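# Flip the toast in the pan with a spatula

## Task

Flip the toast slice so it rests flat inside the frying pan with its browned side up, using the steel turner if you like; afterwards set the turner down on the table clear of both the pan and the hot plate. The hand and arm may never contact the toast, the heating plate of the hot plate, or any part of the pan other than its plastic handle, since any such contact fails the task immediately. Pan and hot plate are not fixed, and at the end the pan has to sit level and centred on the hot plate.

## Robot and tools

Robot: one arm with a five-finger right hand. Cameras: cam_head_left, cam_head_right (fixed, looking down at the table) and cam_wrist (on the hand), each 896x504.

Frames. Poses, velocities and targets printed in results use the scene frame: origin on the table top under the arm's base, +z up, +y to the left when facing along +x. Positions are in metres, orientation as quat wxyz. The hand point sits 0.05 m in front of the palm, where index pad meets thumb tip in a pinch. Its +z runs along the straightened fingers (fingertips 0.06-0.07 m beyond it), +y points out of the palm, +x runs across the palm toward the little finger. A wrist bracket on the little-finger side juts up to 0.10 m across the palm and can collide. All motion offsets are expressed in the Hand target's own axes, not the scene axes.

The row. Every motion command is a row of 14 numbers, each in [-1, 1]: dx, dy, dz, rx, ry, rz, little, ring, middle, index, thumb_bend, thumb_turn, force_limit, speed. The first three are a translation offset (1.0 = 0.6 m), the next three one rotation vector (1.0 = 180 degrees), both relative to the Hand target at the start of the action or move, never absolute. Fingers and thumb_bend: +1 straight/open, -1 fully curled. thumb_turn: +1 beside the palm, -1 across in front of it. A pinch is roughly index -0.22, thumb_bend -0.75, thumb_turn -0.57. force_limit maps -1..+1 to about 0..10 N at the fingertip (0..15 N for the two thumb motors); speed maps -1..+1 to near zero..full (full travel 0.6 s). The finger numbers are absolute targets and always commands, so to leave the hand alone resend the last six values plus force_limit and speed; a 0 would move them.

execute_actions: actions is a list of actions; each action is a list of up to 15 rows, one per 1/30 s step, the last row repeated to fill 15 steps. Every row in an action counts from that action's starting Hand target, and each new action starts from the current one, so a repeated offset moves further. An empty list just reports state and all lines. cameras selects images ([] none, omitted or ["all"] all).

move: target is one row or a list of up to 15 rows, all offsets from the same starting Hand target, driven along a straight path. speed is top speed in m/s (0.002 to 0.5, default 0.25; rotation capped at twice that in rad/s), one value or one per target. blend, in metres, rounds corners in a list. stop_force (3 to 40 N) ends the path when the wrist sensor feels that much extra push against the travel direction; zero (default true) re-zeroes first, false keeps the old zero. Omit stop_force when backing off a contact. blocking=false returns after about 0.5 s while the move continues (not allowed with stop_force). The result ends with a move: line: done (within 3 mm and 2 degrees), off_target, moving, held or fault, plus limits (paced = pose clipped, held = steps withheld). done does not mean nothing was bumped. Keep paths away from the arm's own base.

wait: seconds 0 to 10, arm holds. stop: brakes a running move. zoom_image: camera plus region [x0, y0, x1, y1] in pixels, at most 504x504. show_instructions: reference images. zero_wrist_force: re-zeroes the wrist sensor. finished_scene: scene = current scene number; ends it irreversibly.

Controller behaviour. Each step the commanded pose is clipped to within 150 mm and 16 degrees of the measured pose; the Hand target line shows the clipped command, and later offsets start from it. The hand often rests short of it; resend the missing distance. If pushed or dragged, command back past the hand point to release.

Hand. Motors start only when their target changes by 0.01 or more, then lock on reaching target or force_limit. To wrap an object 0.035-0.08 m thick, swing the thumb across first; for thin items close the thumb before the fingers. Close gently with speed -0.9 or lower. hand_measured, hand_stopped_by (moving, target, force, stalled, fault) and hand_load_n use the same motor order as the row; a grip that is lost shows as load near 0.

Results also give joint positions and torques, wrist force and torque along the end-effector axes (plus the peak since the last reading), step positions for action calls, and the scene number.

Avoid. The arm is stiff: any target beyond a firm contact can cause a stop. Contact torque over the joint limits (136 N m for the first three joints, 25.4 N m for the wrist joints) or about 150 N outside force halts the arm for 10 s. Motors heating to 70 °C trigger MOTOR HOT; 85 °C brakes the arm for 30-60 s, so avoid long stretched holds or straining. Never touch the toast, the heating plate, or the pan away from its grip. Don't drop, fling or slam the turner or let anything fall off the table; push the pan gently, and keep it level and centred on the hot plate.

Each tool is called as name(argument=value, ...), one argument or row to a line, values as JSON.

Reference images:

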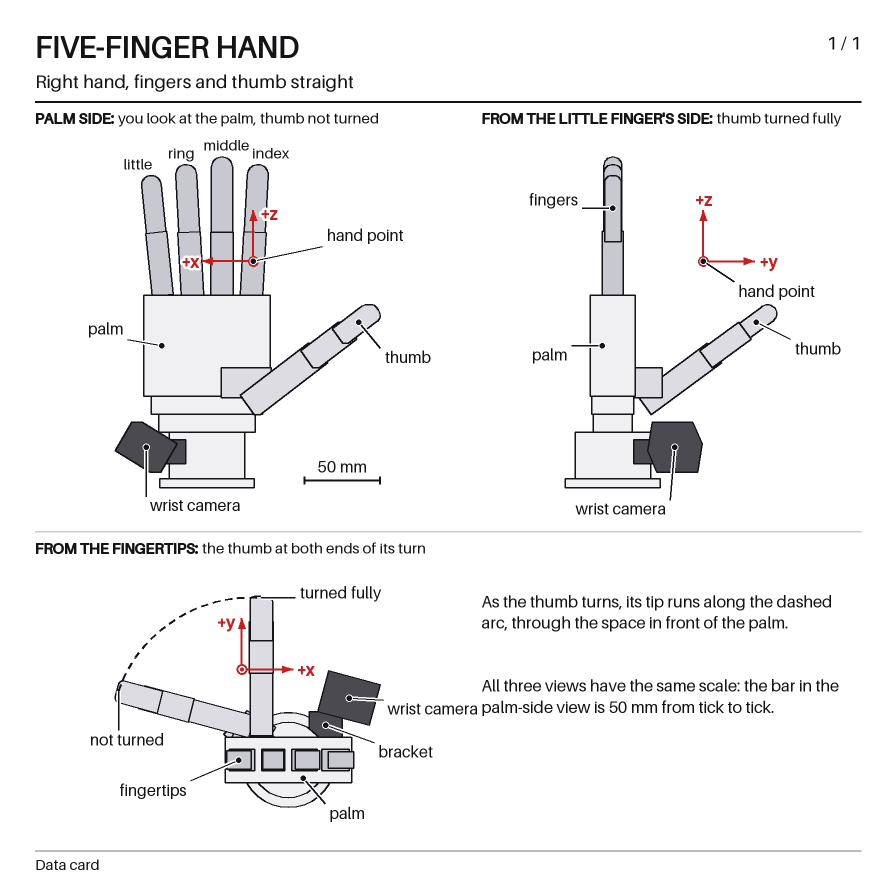

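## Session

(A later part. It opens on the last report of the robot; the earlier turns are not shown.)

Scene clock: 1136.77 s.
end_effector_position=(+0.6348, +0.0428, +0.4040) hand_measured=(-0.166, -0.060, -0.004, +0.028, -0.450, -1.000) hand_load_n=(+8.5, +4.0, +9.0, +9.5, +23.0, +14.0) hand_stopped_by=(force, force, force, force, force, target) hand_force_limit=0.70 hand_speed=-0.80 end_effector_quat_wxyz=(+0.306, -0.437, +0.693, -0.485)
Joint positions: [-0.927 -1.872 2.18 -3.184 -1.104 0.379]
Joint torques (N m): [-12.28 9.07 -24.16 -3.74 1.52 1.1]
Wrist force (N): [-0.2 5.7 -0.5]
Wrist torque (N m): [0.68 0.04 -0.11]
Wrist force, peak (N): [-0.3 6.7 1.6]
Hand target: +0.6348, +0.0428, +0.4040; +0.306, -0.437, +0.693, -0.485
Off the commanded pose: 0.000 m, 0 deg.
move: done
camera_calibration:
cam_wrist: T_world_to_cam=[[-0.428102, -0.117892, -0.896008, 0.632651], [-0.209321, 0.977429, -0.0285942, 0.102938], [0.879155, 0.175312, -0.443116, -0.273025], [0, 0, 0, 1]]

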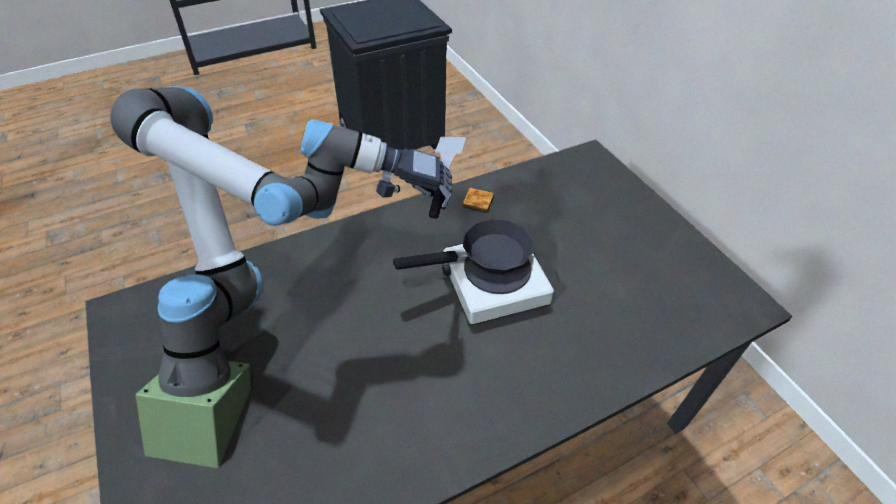

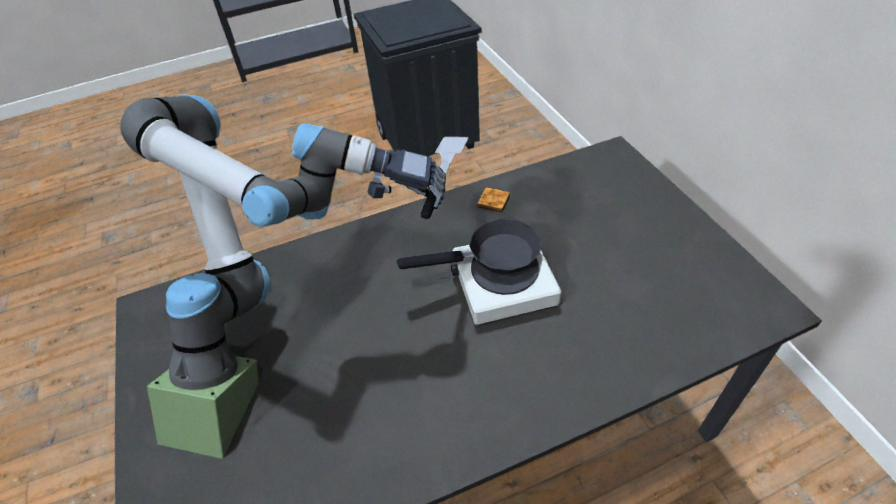

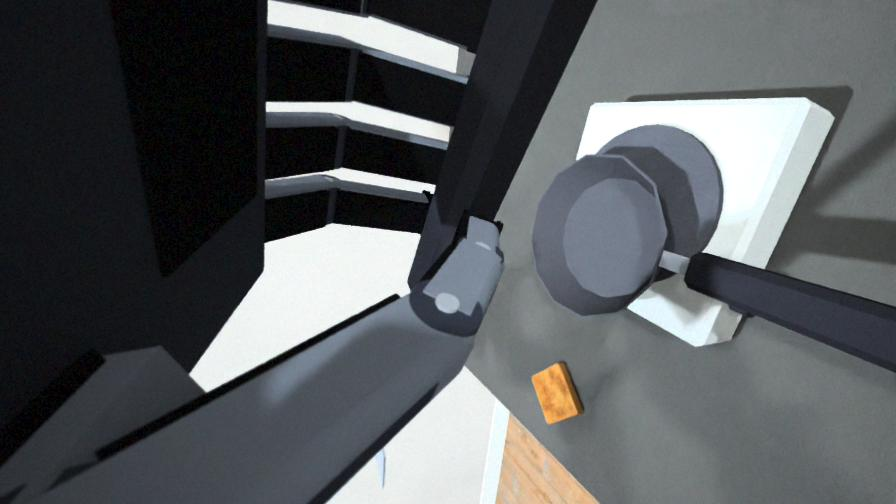

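move(
  target=[-0.592,0.1647,0.3028,-0.0507,0.103,-0.283,-1,-1,-1,-1,-1,-1,0.7,-0.8],
  speed=0.2,
)

Scene clock: 1145.07 s.
end_effector_position=(+0.9115, +0.3044, +0.2494) hand_measured=(-0.166, -0.060, -0.004, +0.028, -0.450, -1.000) hand_load_n=(+8.5, +4.0, +9.0, +10.5, +22.5, +14.0) hand_stopped_by=(force, force, force, force, force, target) hand_force_limit=0.70 hand_speed=-0.80 end_effector_quat_wxyz=(+0.077, +0.632, -0.512, +0.577)
Joint positions: [0.088 -0.888 0.707 -2.395 -2.349 -0.082]
Joint torques (N m): [-8.35 -49.8 -30.5 -0.84 -2.18 -2.27]
Wrist force (N): [-3.1 4.1 -0.1]
Wrist torque (N m): [0.61 0.25 -0.10]
Wrist force, peak (N): [-0.5 6.0 -0.6]
Hand target: +0.9115, +0.3044, +0.2493; +0.077, +0.632, -0.512, +0.577
Off the commanded pose: 0.000 m, 0 deg.
move: done
camera_calibration:
cam_wrist: T_world_to_cam=[[-0.766037, -0.598547, -0.234369, 0.932811], [-0.38824, 0.721416, -0.573435, 0.277688], [0.512305, -0.348281, -0.785012, -0.0516267], [0, 0, 0, 1]]

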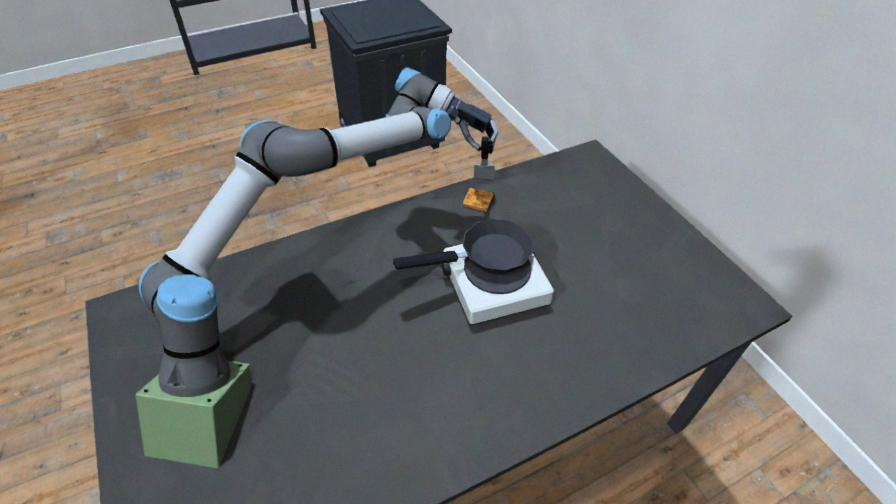

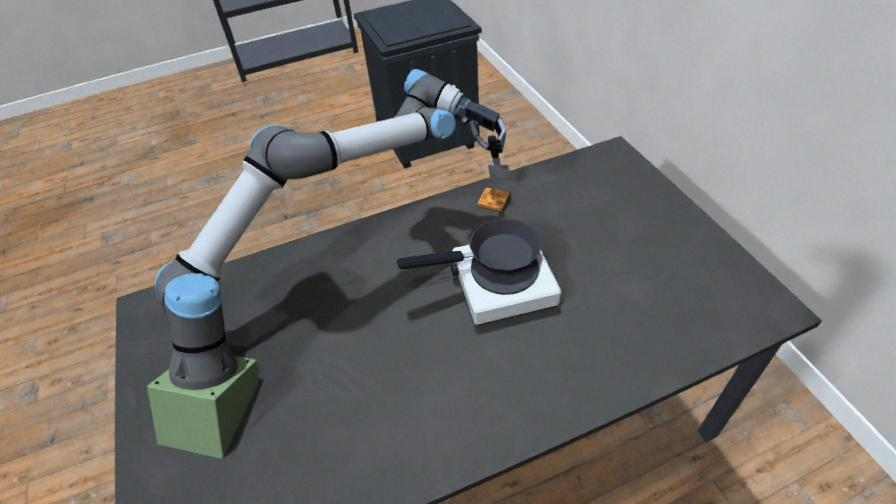

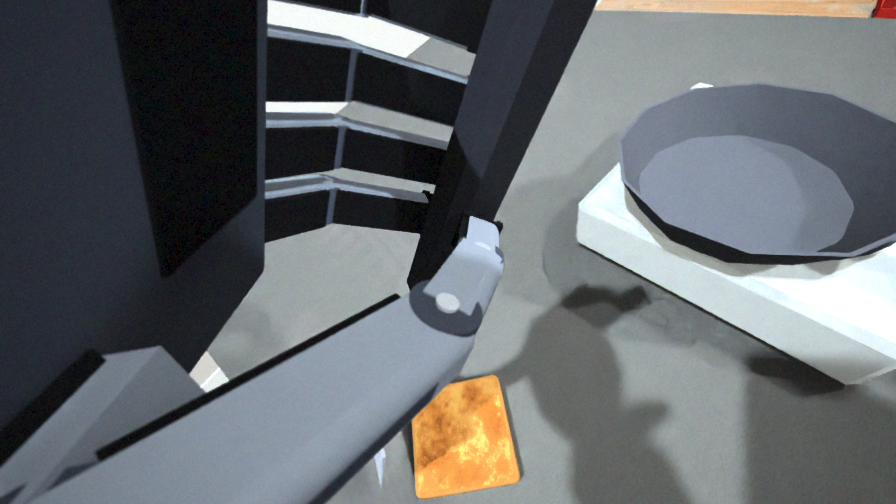

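move(
  target=[-0.0633,0.0386,0.0253,0,0,0,-1,-1,-1,-1,-1,-1,0.7,-0.8],
  speed=0.03,
  stop_force=3,
)

zoom_image(
  camera="cam_head_left",
  region=[400, 120, 600, 280],
)

Scene clock: 1155.77 s.
end_effector_position=(+0.9115, +0.3044, +0.2083) hand_measured=(-0.166, -0.060, -0.004, +0.028, -0.450, -1.000) hand_load_n=(+8.5, +4.5, +8.5, +10.0, +22.0, +13.5) hand_stopped_by=(force, force, force, force, force, target) hand_force_limit=0.70 hand_speed=-0.80 end_effector_quat_wxyz=(+0.077, +0.632, -0.512, +0.577)
Joint positions: [0.106 -0.851 0.734 -2.45 -2.364 -0.068]
Joint torques (N m): [-18.85 -74.12 -28.48 -3.75 0.25 -2.37]
Wrist force (N): [-3.0 4.1 -0.5]
Wrist torque (N m): [0.58 0.21 -0.09]
Wrist force, peak (N): [-3.2 4.4 -0.2]
Hand target: +0.9115, +0.3044, +0.2083; +0.077, +0.632, -0.512, +0.577 (not the last commanded pose)
Off the commanded pose: 0.006 m, 0 deg.
move: contact
camera_calibration:
cam_wrist: T_world_to_cam=[[-0.766195, -0.598499, -0.233974, 0.923215], [-0.388343, 0.72134, -0.573461, 0.254236], [0.511991, -0.348521, -0.78511, -0.0835137], [0, 0, 0, 1]]

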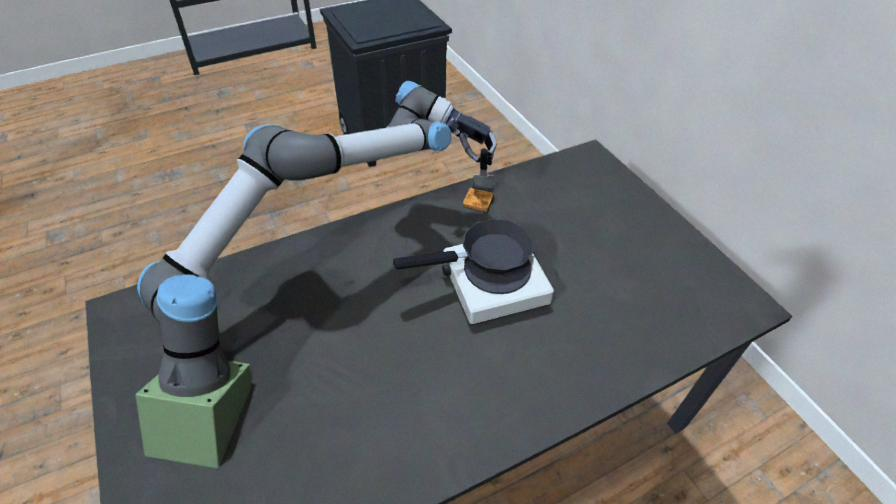

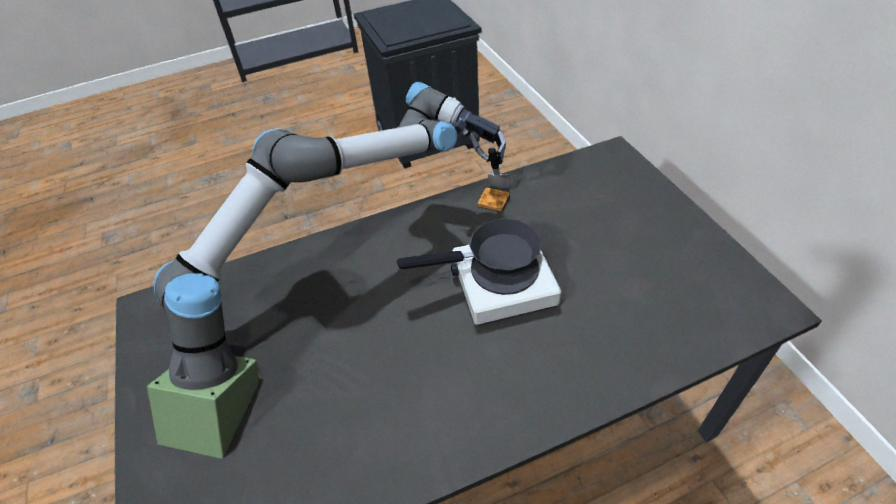

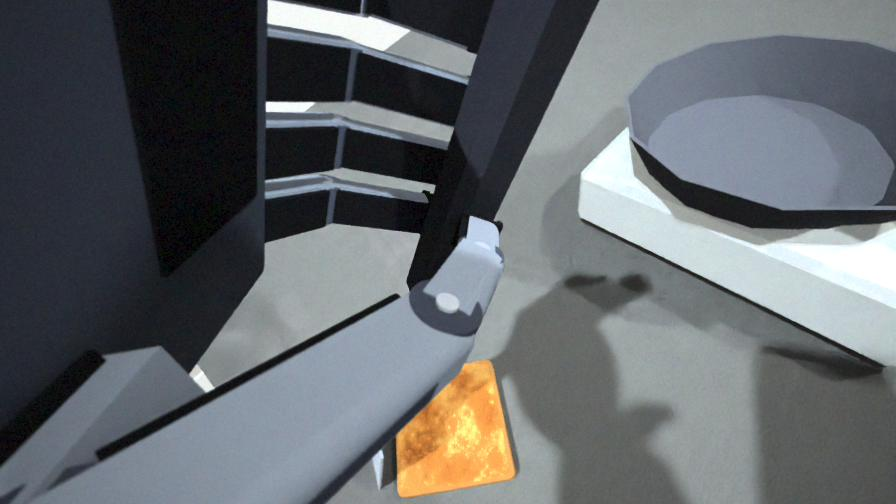

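Scaled by 2.520.

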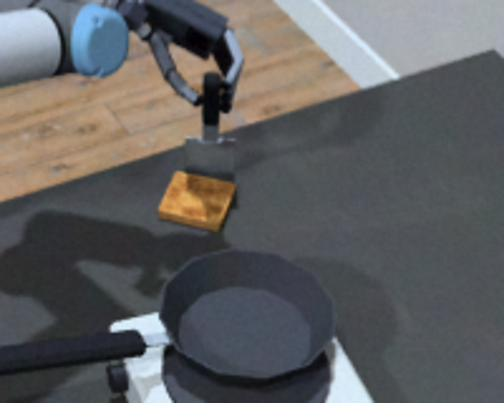

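move(
  target=[
    [0.004,-0.0025,-0.0016,0,0,0,-1,-1,-1,-1,-1,-1,0.7,-0.8],
    [0.105,0.17,-0.0132,0,0,0,-1,-1,-1,-1,-1,-1,0.7,-0.8],
  ],
  speed=0.05,
)

zoom_image(
  camera="cam_head_left",
  region=[400, 120, 600, 280],
)

Scene clock: 1162.20 s.
end_effector_position=(+0.8193, +0.2275, +0.2116) hand_measured=(-0.166, -0.060, -0.004, +0.028, -0.450, -1.000) hand_load_n=(+8.0, +4.0, +8.5, +10.0, +22.0, +13.5) hand_stopped_by=(force, force, force, force, force, target) hand_force_limit=0.70 hand_speed=-0.80 end_effector_quat_wxyz=(+0.077, +0.632, -0.512, +0.577)
Joint positions: [0.036 -1.133 1.321 -2.79 -2.305 -0.119]
Joint torques (N m): [-1.44 -40.39 -17.53 -0.34 -2.72 1.44]
Wrist force (N): [-3.3 4.5 -0.5]
Wrist torque (N m): [0.70 0.24 -0.15]
Wrist force, peak (N): [-3.5 4.7 -0.6]
Hand target: +0.8193, +0.2275, +0.2114; +0.077, +0.632, -0.512, +0.577
Off the commanded pose: 0.000 m, 0 deg.
move: done
camera_calibration:
cam_wrist: T_world_to_cam=[[-0.766104, -0.598571, -0.234088, 0.807267], [-0.388312, 0.721295, -0.573539, 0.275815], [0.51215, -0.348491, -0.78502, -0.0607335], [0, 0, 0, 1]]

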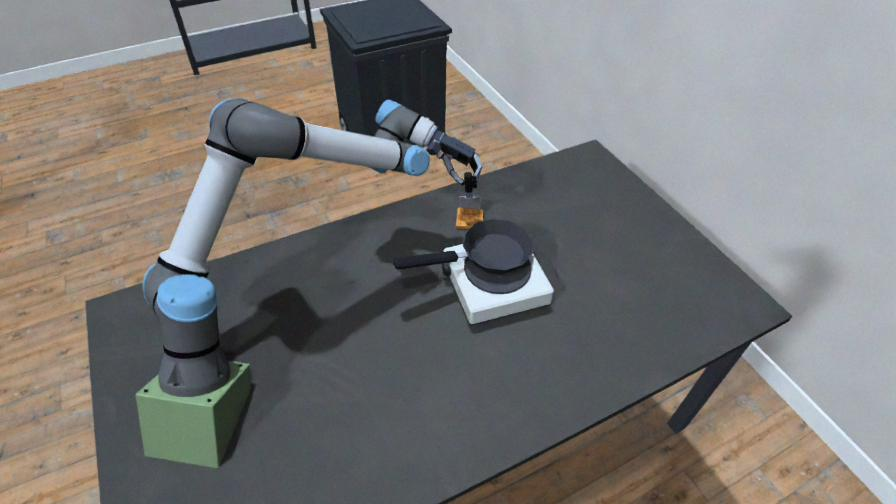

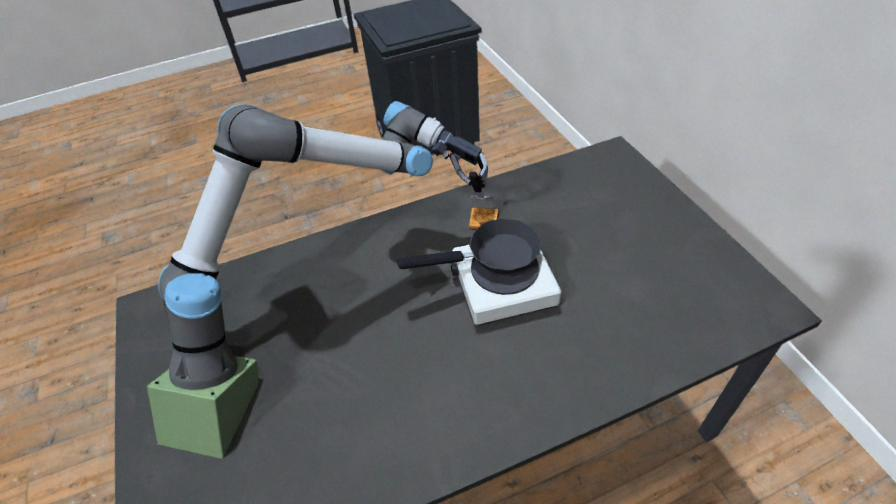

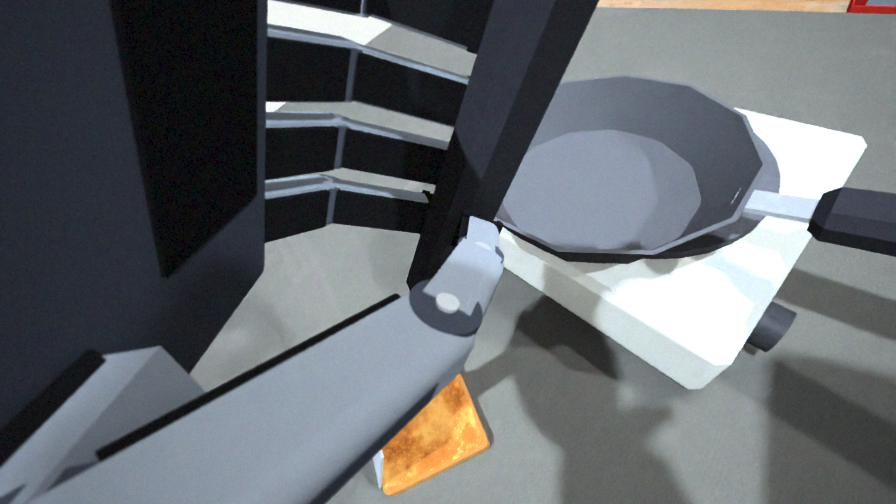

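Scaled by 2.520.

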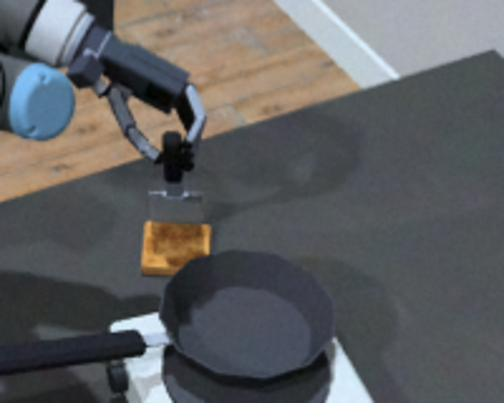

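move(
  target=[0.097,0.23,-0.109,-0.0897,0.0548,0.0359,-1,-1,-1,-1,-1,-1,0.7,-0.8],
  speed=0.06,
)

zoom_image(
  camera="cam_head_left",
  region=[370, 140, 600, 300],
)

Scene clock: 1171.63 s.
end_effector_position=(+0.6642, +0.1761, +0.2115) hand_measured=(-0.166, -0.060, -0.004, +0.028, -0.450, -1.000) hand_load_n=(+10.5, +5.5, +8.5, +9.0, +23.0, +13.0) hand_stopped_by=(force, force, force, force, force, target) hand_force_limit=0.70 hand_speed=-0.80 end_effector_quat_wxyz=(-0.176, -0.533, +0.614, -0.555)
Joint positions: [0.038 -1.392 1.67 -2.447 -2.454 0.312]
Joint torques (N m): [-7.71 -28.88 -24.04 -4.17 0.16 -2.45]
Wrist force (N): [-3.2 2.7 -0.9]
Wrist torque (N m): [0.60 0.03 0.08]
Wrist force, peak (N): [-3.7 4.4 -0.9]
Hand target: +0.6641, +0.1761, +0.2114; -0.176, -0.533, +0.614, -0.554
Off the commanded pose: 0.000 m, 0 deg.
move: done
camera_calibration:
cam_wrist: T_world_to_cam=[[-0.92462, -0.300459, -0.234097, 0.710409], [-0.118217, 0.81063, -0.573502, 0.0574795], [0.36208, -0.502597, -0.785044, 0.12762], [0, 0, 0, 1]]

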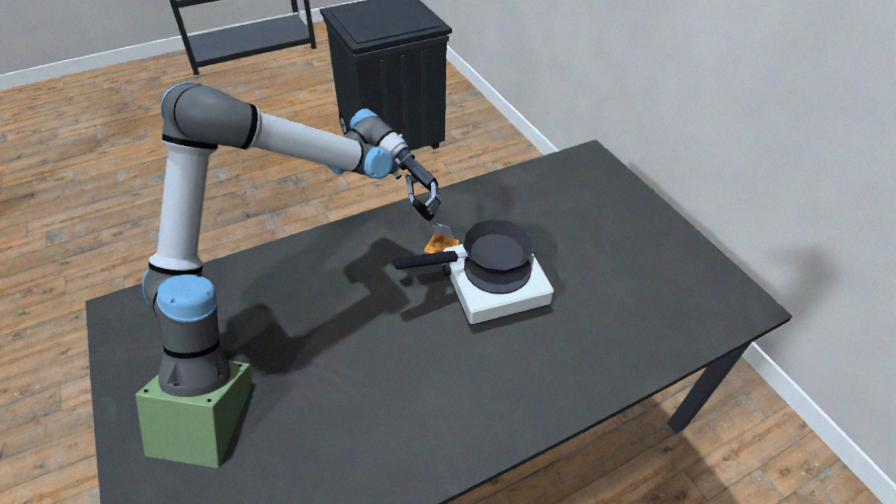

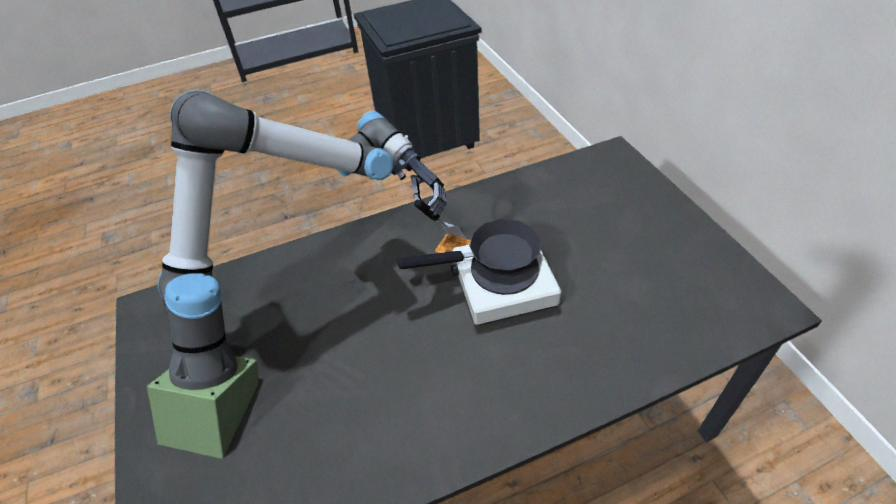

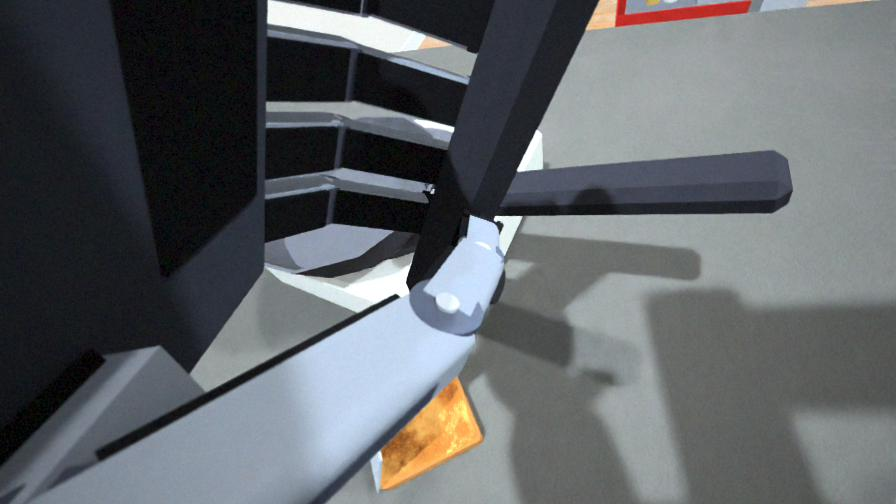

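Scaled by 2.191.

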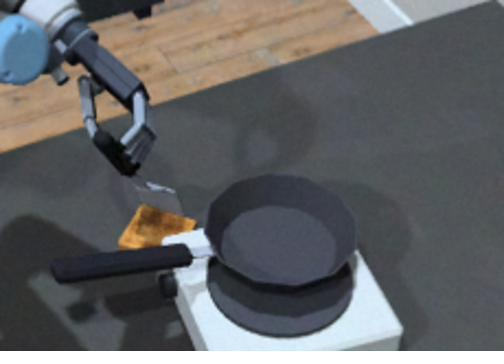

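move(
  target=[0.1137,0.2272,-0.0623,-0.0673,0.0411,0.0269,-1,-1,-1,-1,-1,-1,0.7,-0.8],
  speed=0.06,
)

zoom_image(
  camera="cam_head_left",
  region=[330, 140, 560, 300],
)

Scene clock: 1178.03 s.
end_effector_position=(+0.5090, +0.1523, +0.2113) hand_measured=(-0.166, -0.060, -0.004, +0.028, -0.450, -1.000) hand_load_n=(+8.0, +4.0, +9.0, +10.0, +22.0, +13.5) hand_stopped_by=(force, force, force, force, force, target) hand_force_limit=0.70 hand_speed=-0.80 end_effector_quat_wxyz=(-0.247, -0.448, +0.679, -0.527)
Joint positions: [0.054 -1.644 1.924 -2.036 -2.466 0.729]
Joint torques (N m): [3.84 -19 -24.87 -4.03 -2.84 -2.43]
Wrist force (N): [-3.5 3.3 -0.2]
Wrist torque (N m): [0.51 0.25 -0.19]
Wrist force, peak (N): [-3.9 3.8 -0.4]
Hand target: +0.5090, +0.1522, +0.2113; -0.247, -0.448, +0.679, -0.527
Off the commanded pose: 0.000 m, 0 deg.
move: done
camera_calibration:
cam_wrist: T_world_to_cam=[[-0.970917, -0.0509202, -0.233939, 0.545289], [0.095429, 0.813838, -0.573203, -0.0509929], [0.219576, -0.578857, -0.78531, 0.255857], [0, 0, 0, 1]]

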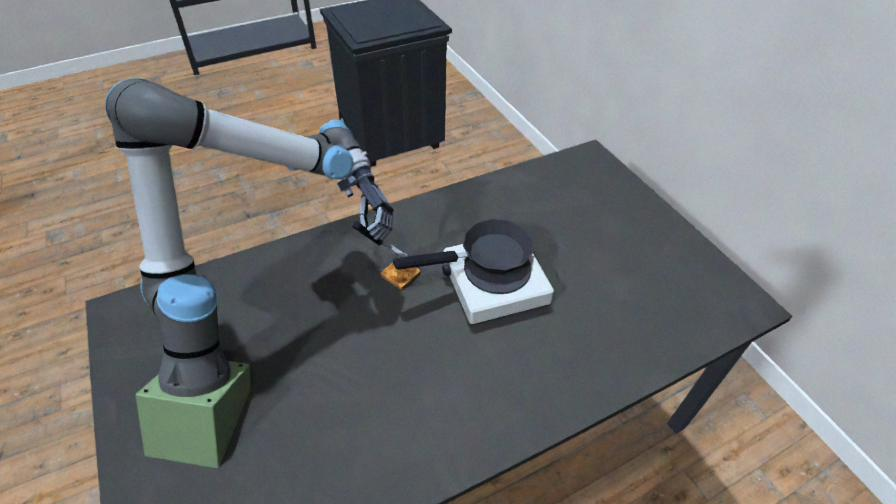

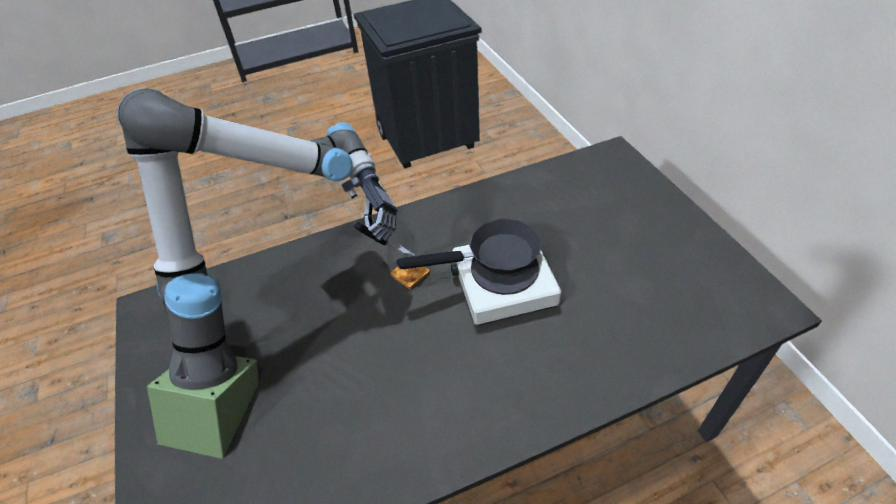

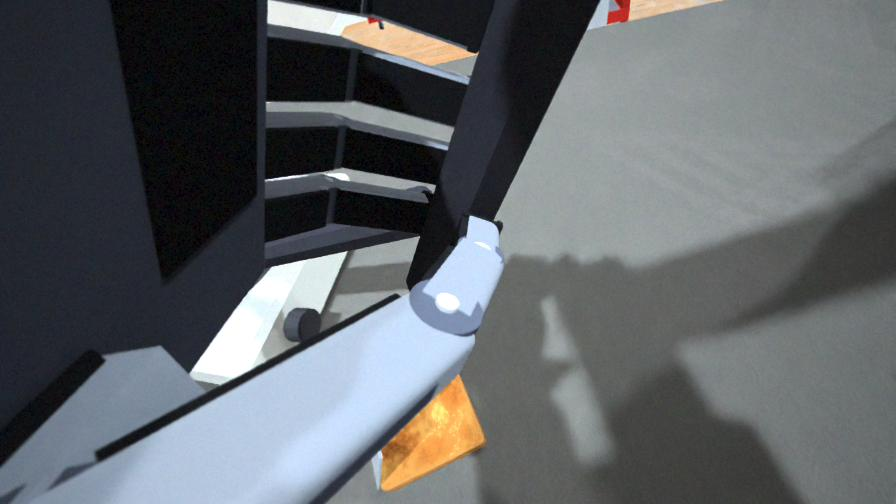

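Scaled by 2.191.

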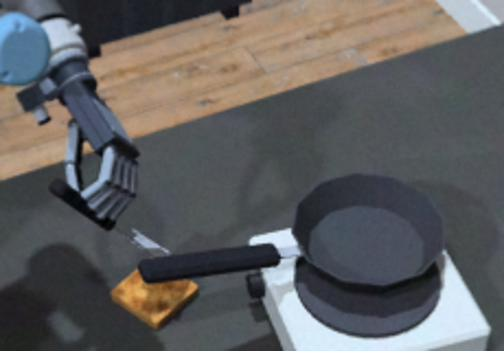

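move(
  target=[
    [0.0612,0.087,0.0203,0,0,0,-1,-1,-1,-1,-1,-1,0.7,-0.8],
    [0.0536,0.0732,0.0181,0,0,0,-1,-1,-1,-1,-1,-1,0.7,-0.8],
    [0.1344,0.0239,-0.0142,0,0,0,-1,-1,-1,-1,-1,-1,0.7,-0.8],
  ],
  speed=0.07,
)

zoom_image(
  camera="cam_head_left",
  region=[300, 180, 530, 340],
)

Scene clock: 1195.33 s.
end_effector_position=(+0.4570, +0.1327, +0.2721) hand_measured=(-0.166, -0.060, -0.004, +0.028, -0.450, -1.000) hand_load_n=(+8.0, +4.5, +9.0, +10.5, +22.0, +13.0) hand_stopped_by=(force, force, force, force, force, target) hand_force_limit=0.70 hand_speed=-0.80 end_effector_quat_wxyz=(-0.247, -0.448, +0.679, -0.527) end_effector_velocity=(+0.000, +0.000, -0.002) end_effector_angular_velocity=(+0.001, -0.001, +0.001)
Joint positions: [-0.013 -1.853 2.028 -2.012 -2.451 0.624]
Joint velocities: [0.002 0.003 0.003 -0.005 0 0.003]
Joint torques (N m): [9.14 -10.6 -14.78 -4.2 -2.43 1.95]
Wrist force (N): [-3.8 3.8 -0.4]
Wrist torque (N m): [0.54 0.29 -0.21]
Wrist force, peak (N): [-4.7 2.6 -0.3]
Hand target: +0.4570, +0.1327, +0.2721; -0.247, -0.448, +0.679, -0.527
Off the commanded pose: 0.000 m, 0 deg.
move: done
camera_calibration:
cam_wrist: T_world_to_cam=[[-0.970939, -0.0508361, -0.233865, 0.507999], [0.0954619, 0.813813, -0.573233, 0.00474376], [0.219463, -0.578899, -0.78531, 0.30379], [0, 0, 0, 1]]

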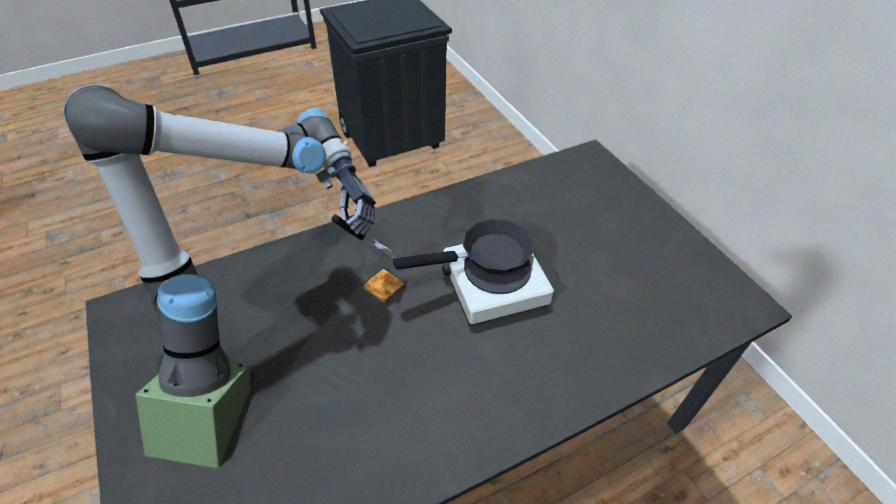

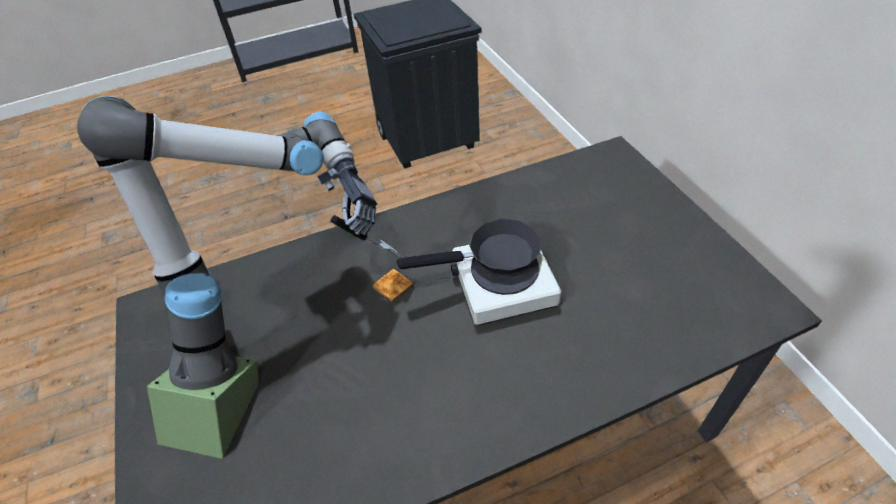

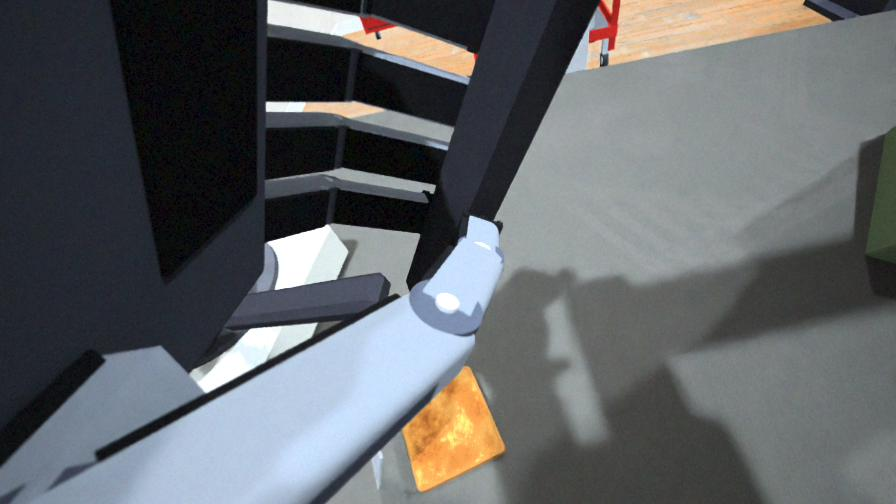

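Scaled by 2.191.

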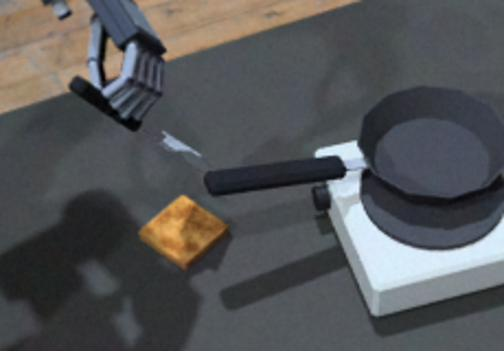

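move(
  target=[0.0311,-0.1573,0.0598,0.404,-0.2467,-0.1615,-1,-1,-1,-1,-1,-1,0.7,-0.8],
  speed=0.25,
)

Scene clock: 1203.60 s.
end_effector_position=(+0.5350, +0.0886, +0.3221) hand_measured=(-0.166, -0.060, -0.004, +0.028, -0.450, -1.000) hand_load_n=(+8.0, +4.0, +8.5, +10.5, +22.0, +13.5) hand_stopped_by=(force, force, force, force, force, target) hand_force_limit=0.70 hand_speed=-0.80 end_effector_quat_wxyz=(-0.198, +0.797, -0.163, +0.547)
Joint positions: [-1.152 -1.914 2.543 -3.82 -0.364 -0.621]
Joint torques (N m): [-7.65 5.31 -15.57 -0.89 0.94 -1.09]
Wrist force (N): [-3.6 4.1 -0.5]
Wrist torque (N m): [0.60 0.23 -0.20]
Wrist force, peak (N): [-3.5 4.5 -0.5]
Hand target: +0.5350, +0.0885, +0.3221; -0.198, +0.797, -0.163, +0.547
Off the commanded pose: 0.000 m, 0 deg.
move: done
camera_calibration:
cam_wrist: T_world_to_cam=[[0.0515438, -0.970832, -0.234153, 0.127703], [-0.81338, 0.0952299, -0.573885, 0.611978], [0.579444, 0.220036, -0.784747, 0.0367793], [0, 0, 0, 1]]

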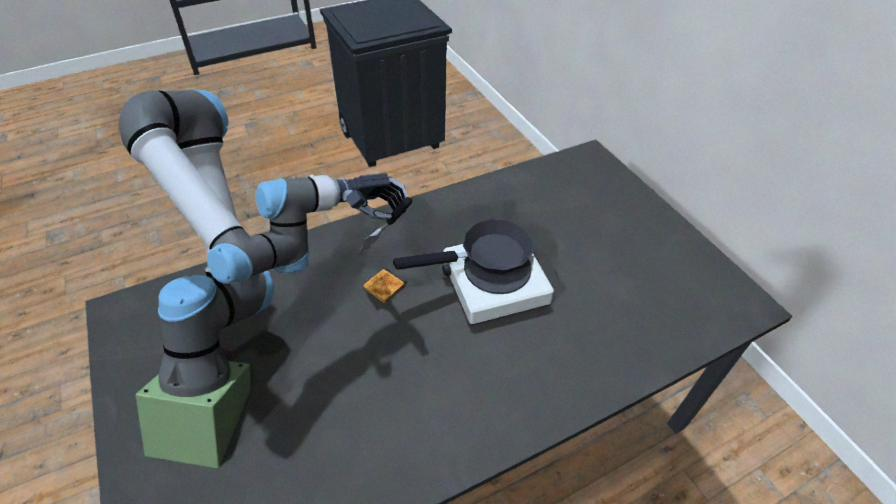

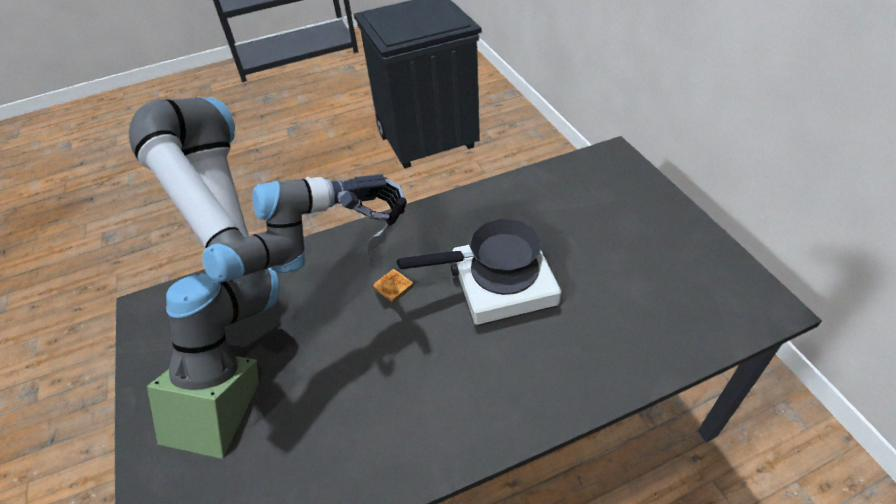

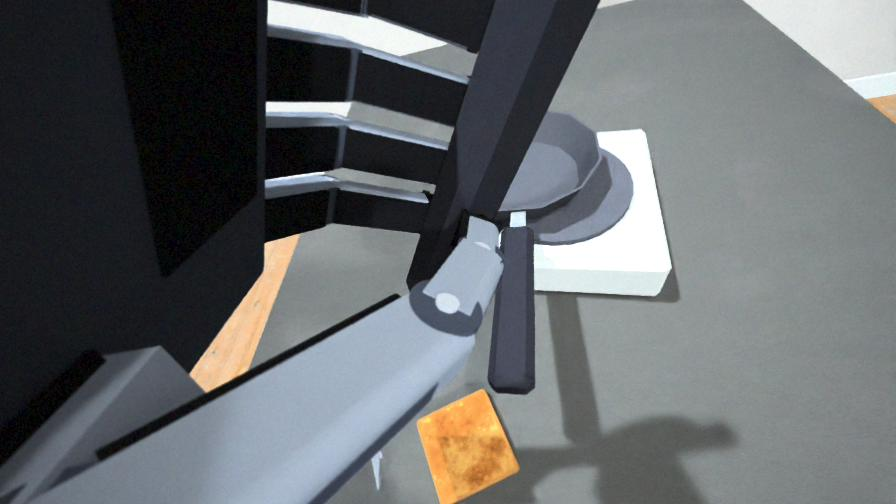

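move(
  target=[-0.1481,0.0905,0.0592,0,0,0,-1,-1,-1,-1,-1,-1,0.7,-0.8],
  speed=0.06,
  stop_force=3,
)

zoom_image(
  camera="cam_head_left",
  region=[300, 180, 530, 340],
)

Scene clock: 1211.43 s.
end_effector_position=(+0.5351, +0.0886, +0.2121) hand_measured=(-0.166, -0.060, -0.004, +0.028, -0.450, -1.000) hand_load_n=(+7.5, +4.0, +9.0, +10.0, +22.0, +13.5) hand_stopped_by=(force, force, force, force, force, target) hand_force_limit=0.70 hand_speed=-0.80 end_effector_quat_wxyz=(-0.198, +0.797, -0.163, +0.547)
Joint positions: [-0.875 -1.518 2.632 -4.285 -0.641 -0.644]
Joint torques (N m): [-7.13 -9.29 -15.61 -2.14 -1.88 1.64]
Wrist force (N): [-3.1 3.8 -0.5]
Wrist torque (N m): [0.50 0.23 -0.15]
Wrist force, peak (N): [-3.5 4.3 -0.6]
Hand target: +0.5351, +0.0886, +0.2121; -0.198, +0.797, -0.163, +0.547
Off the commanded pose: 0.000 m, 0 deg.
move: done
camera_calibration:
cam_wrist: T_world_to_cam=[[0.0515703, -0.970856, -0.23405, 0.101924], [-0.813348, 0.0951597, -0.573942, 0.548876], [0.579487, 0.219962, -0.784737, -0.0495782], [0, 0, 0, 1]]

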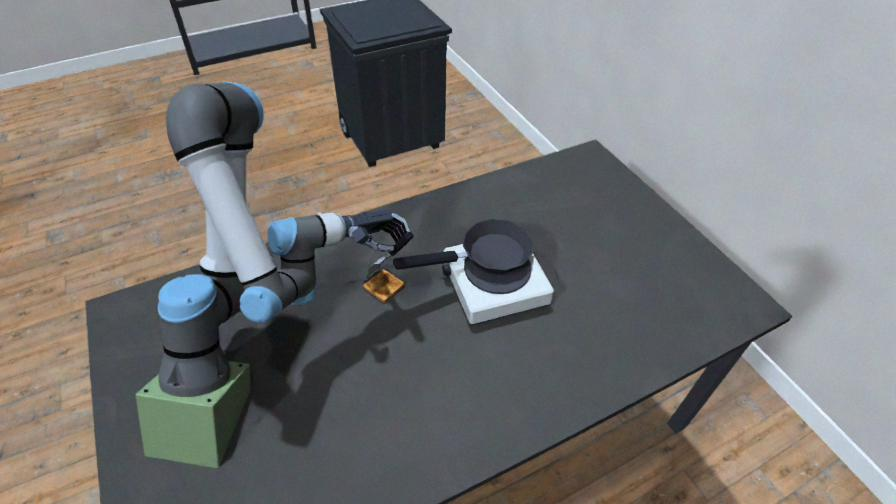

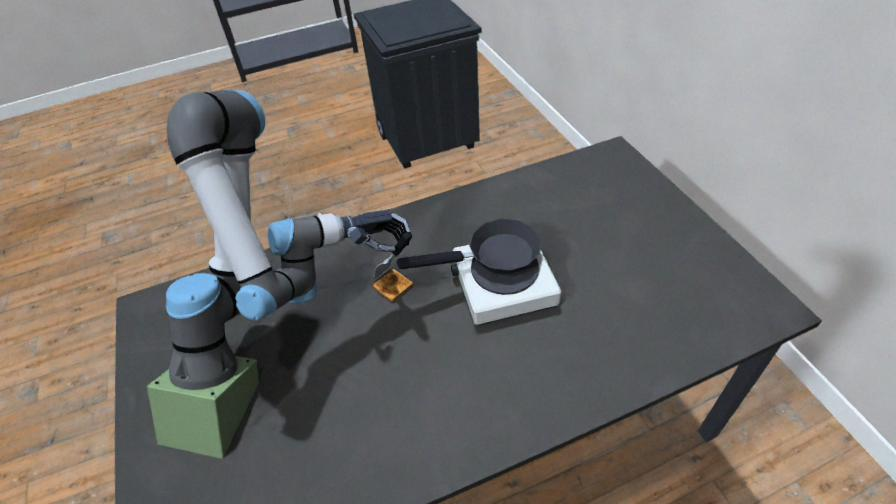

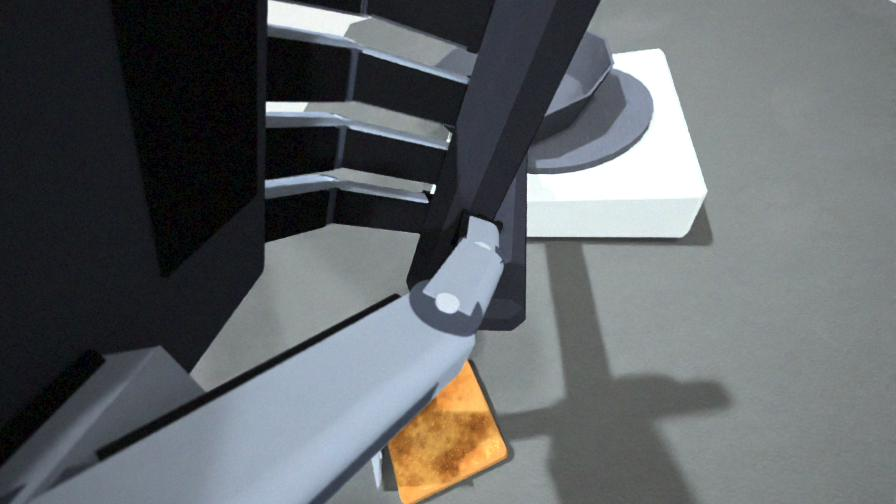

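Scaled by 2.191.

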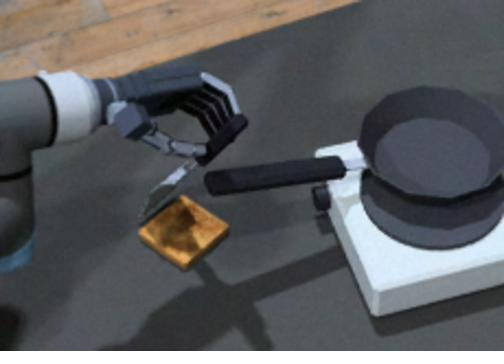

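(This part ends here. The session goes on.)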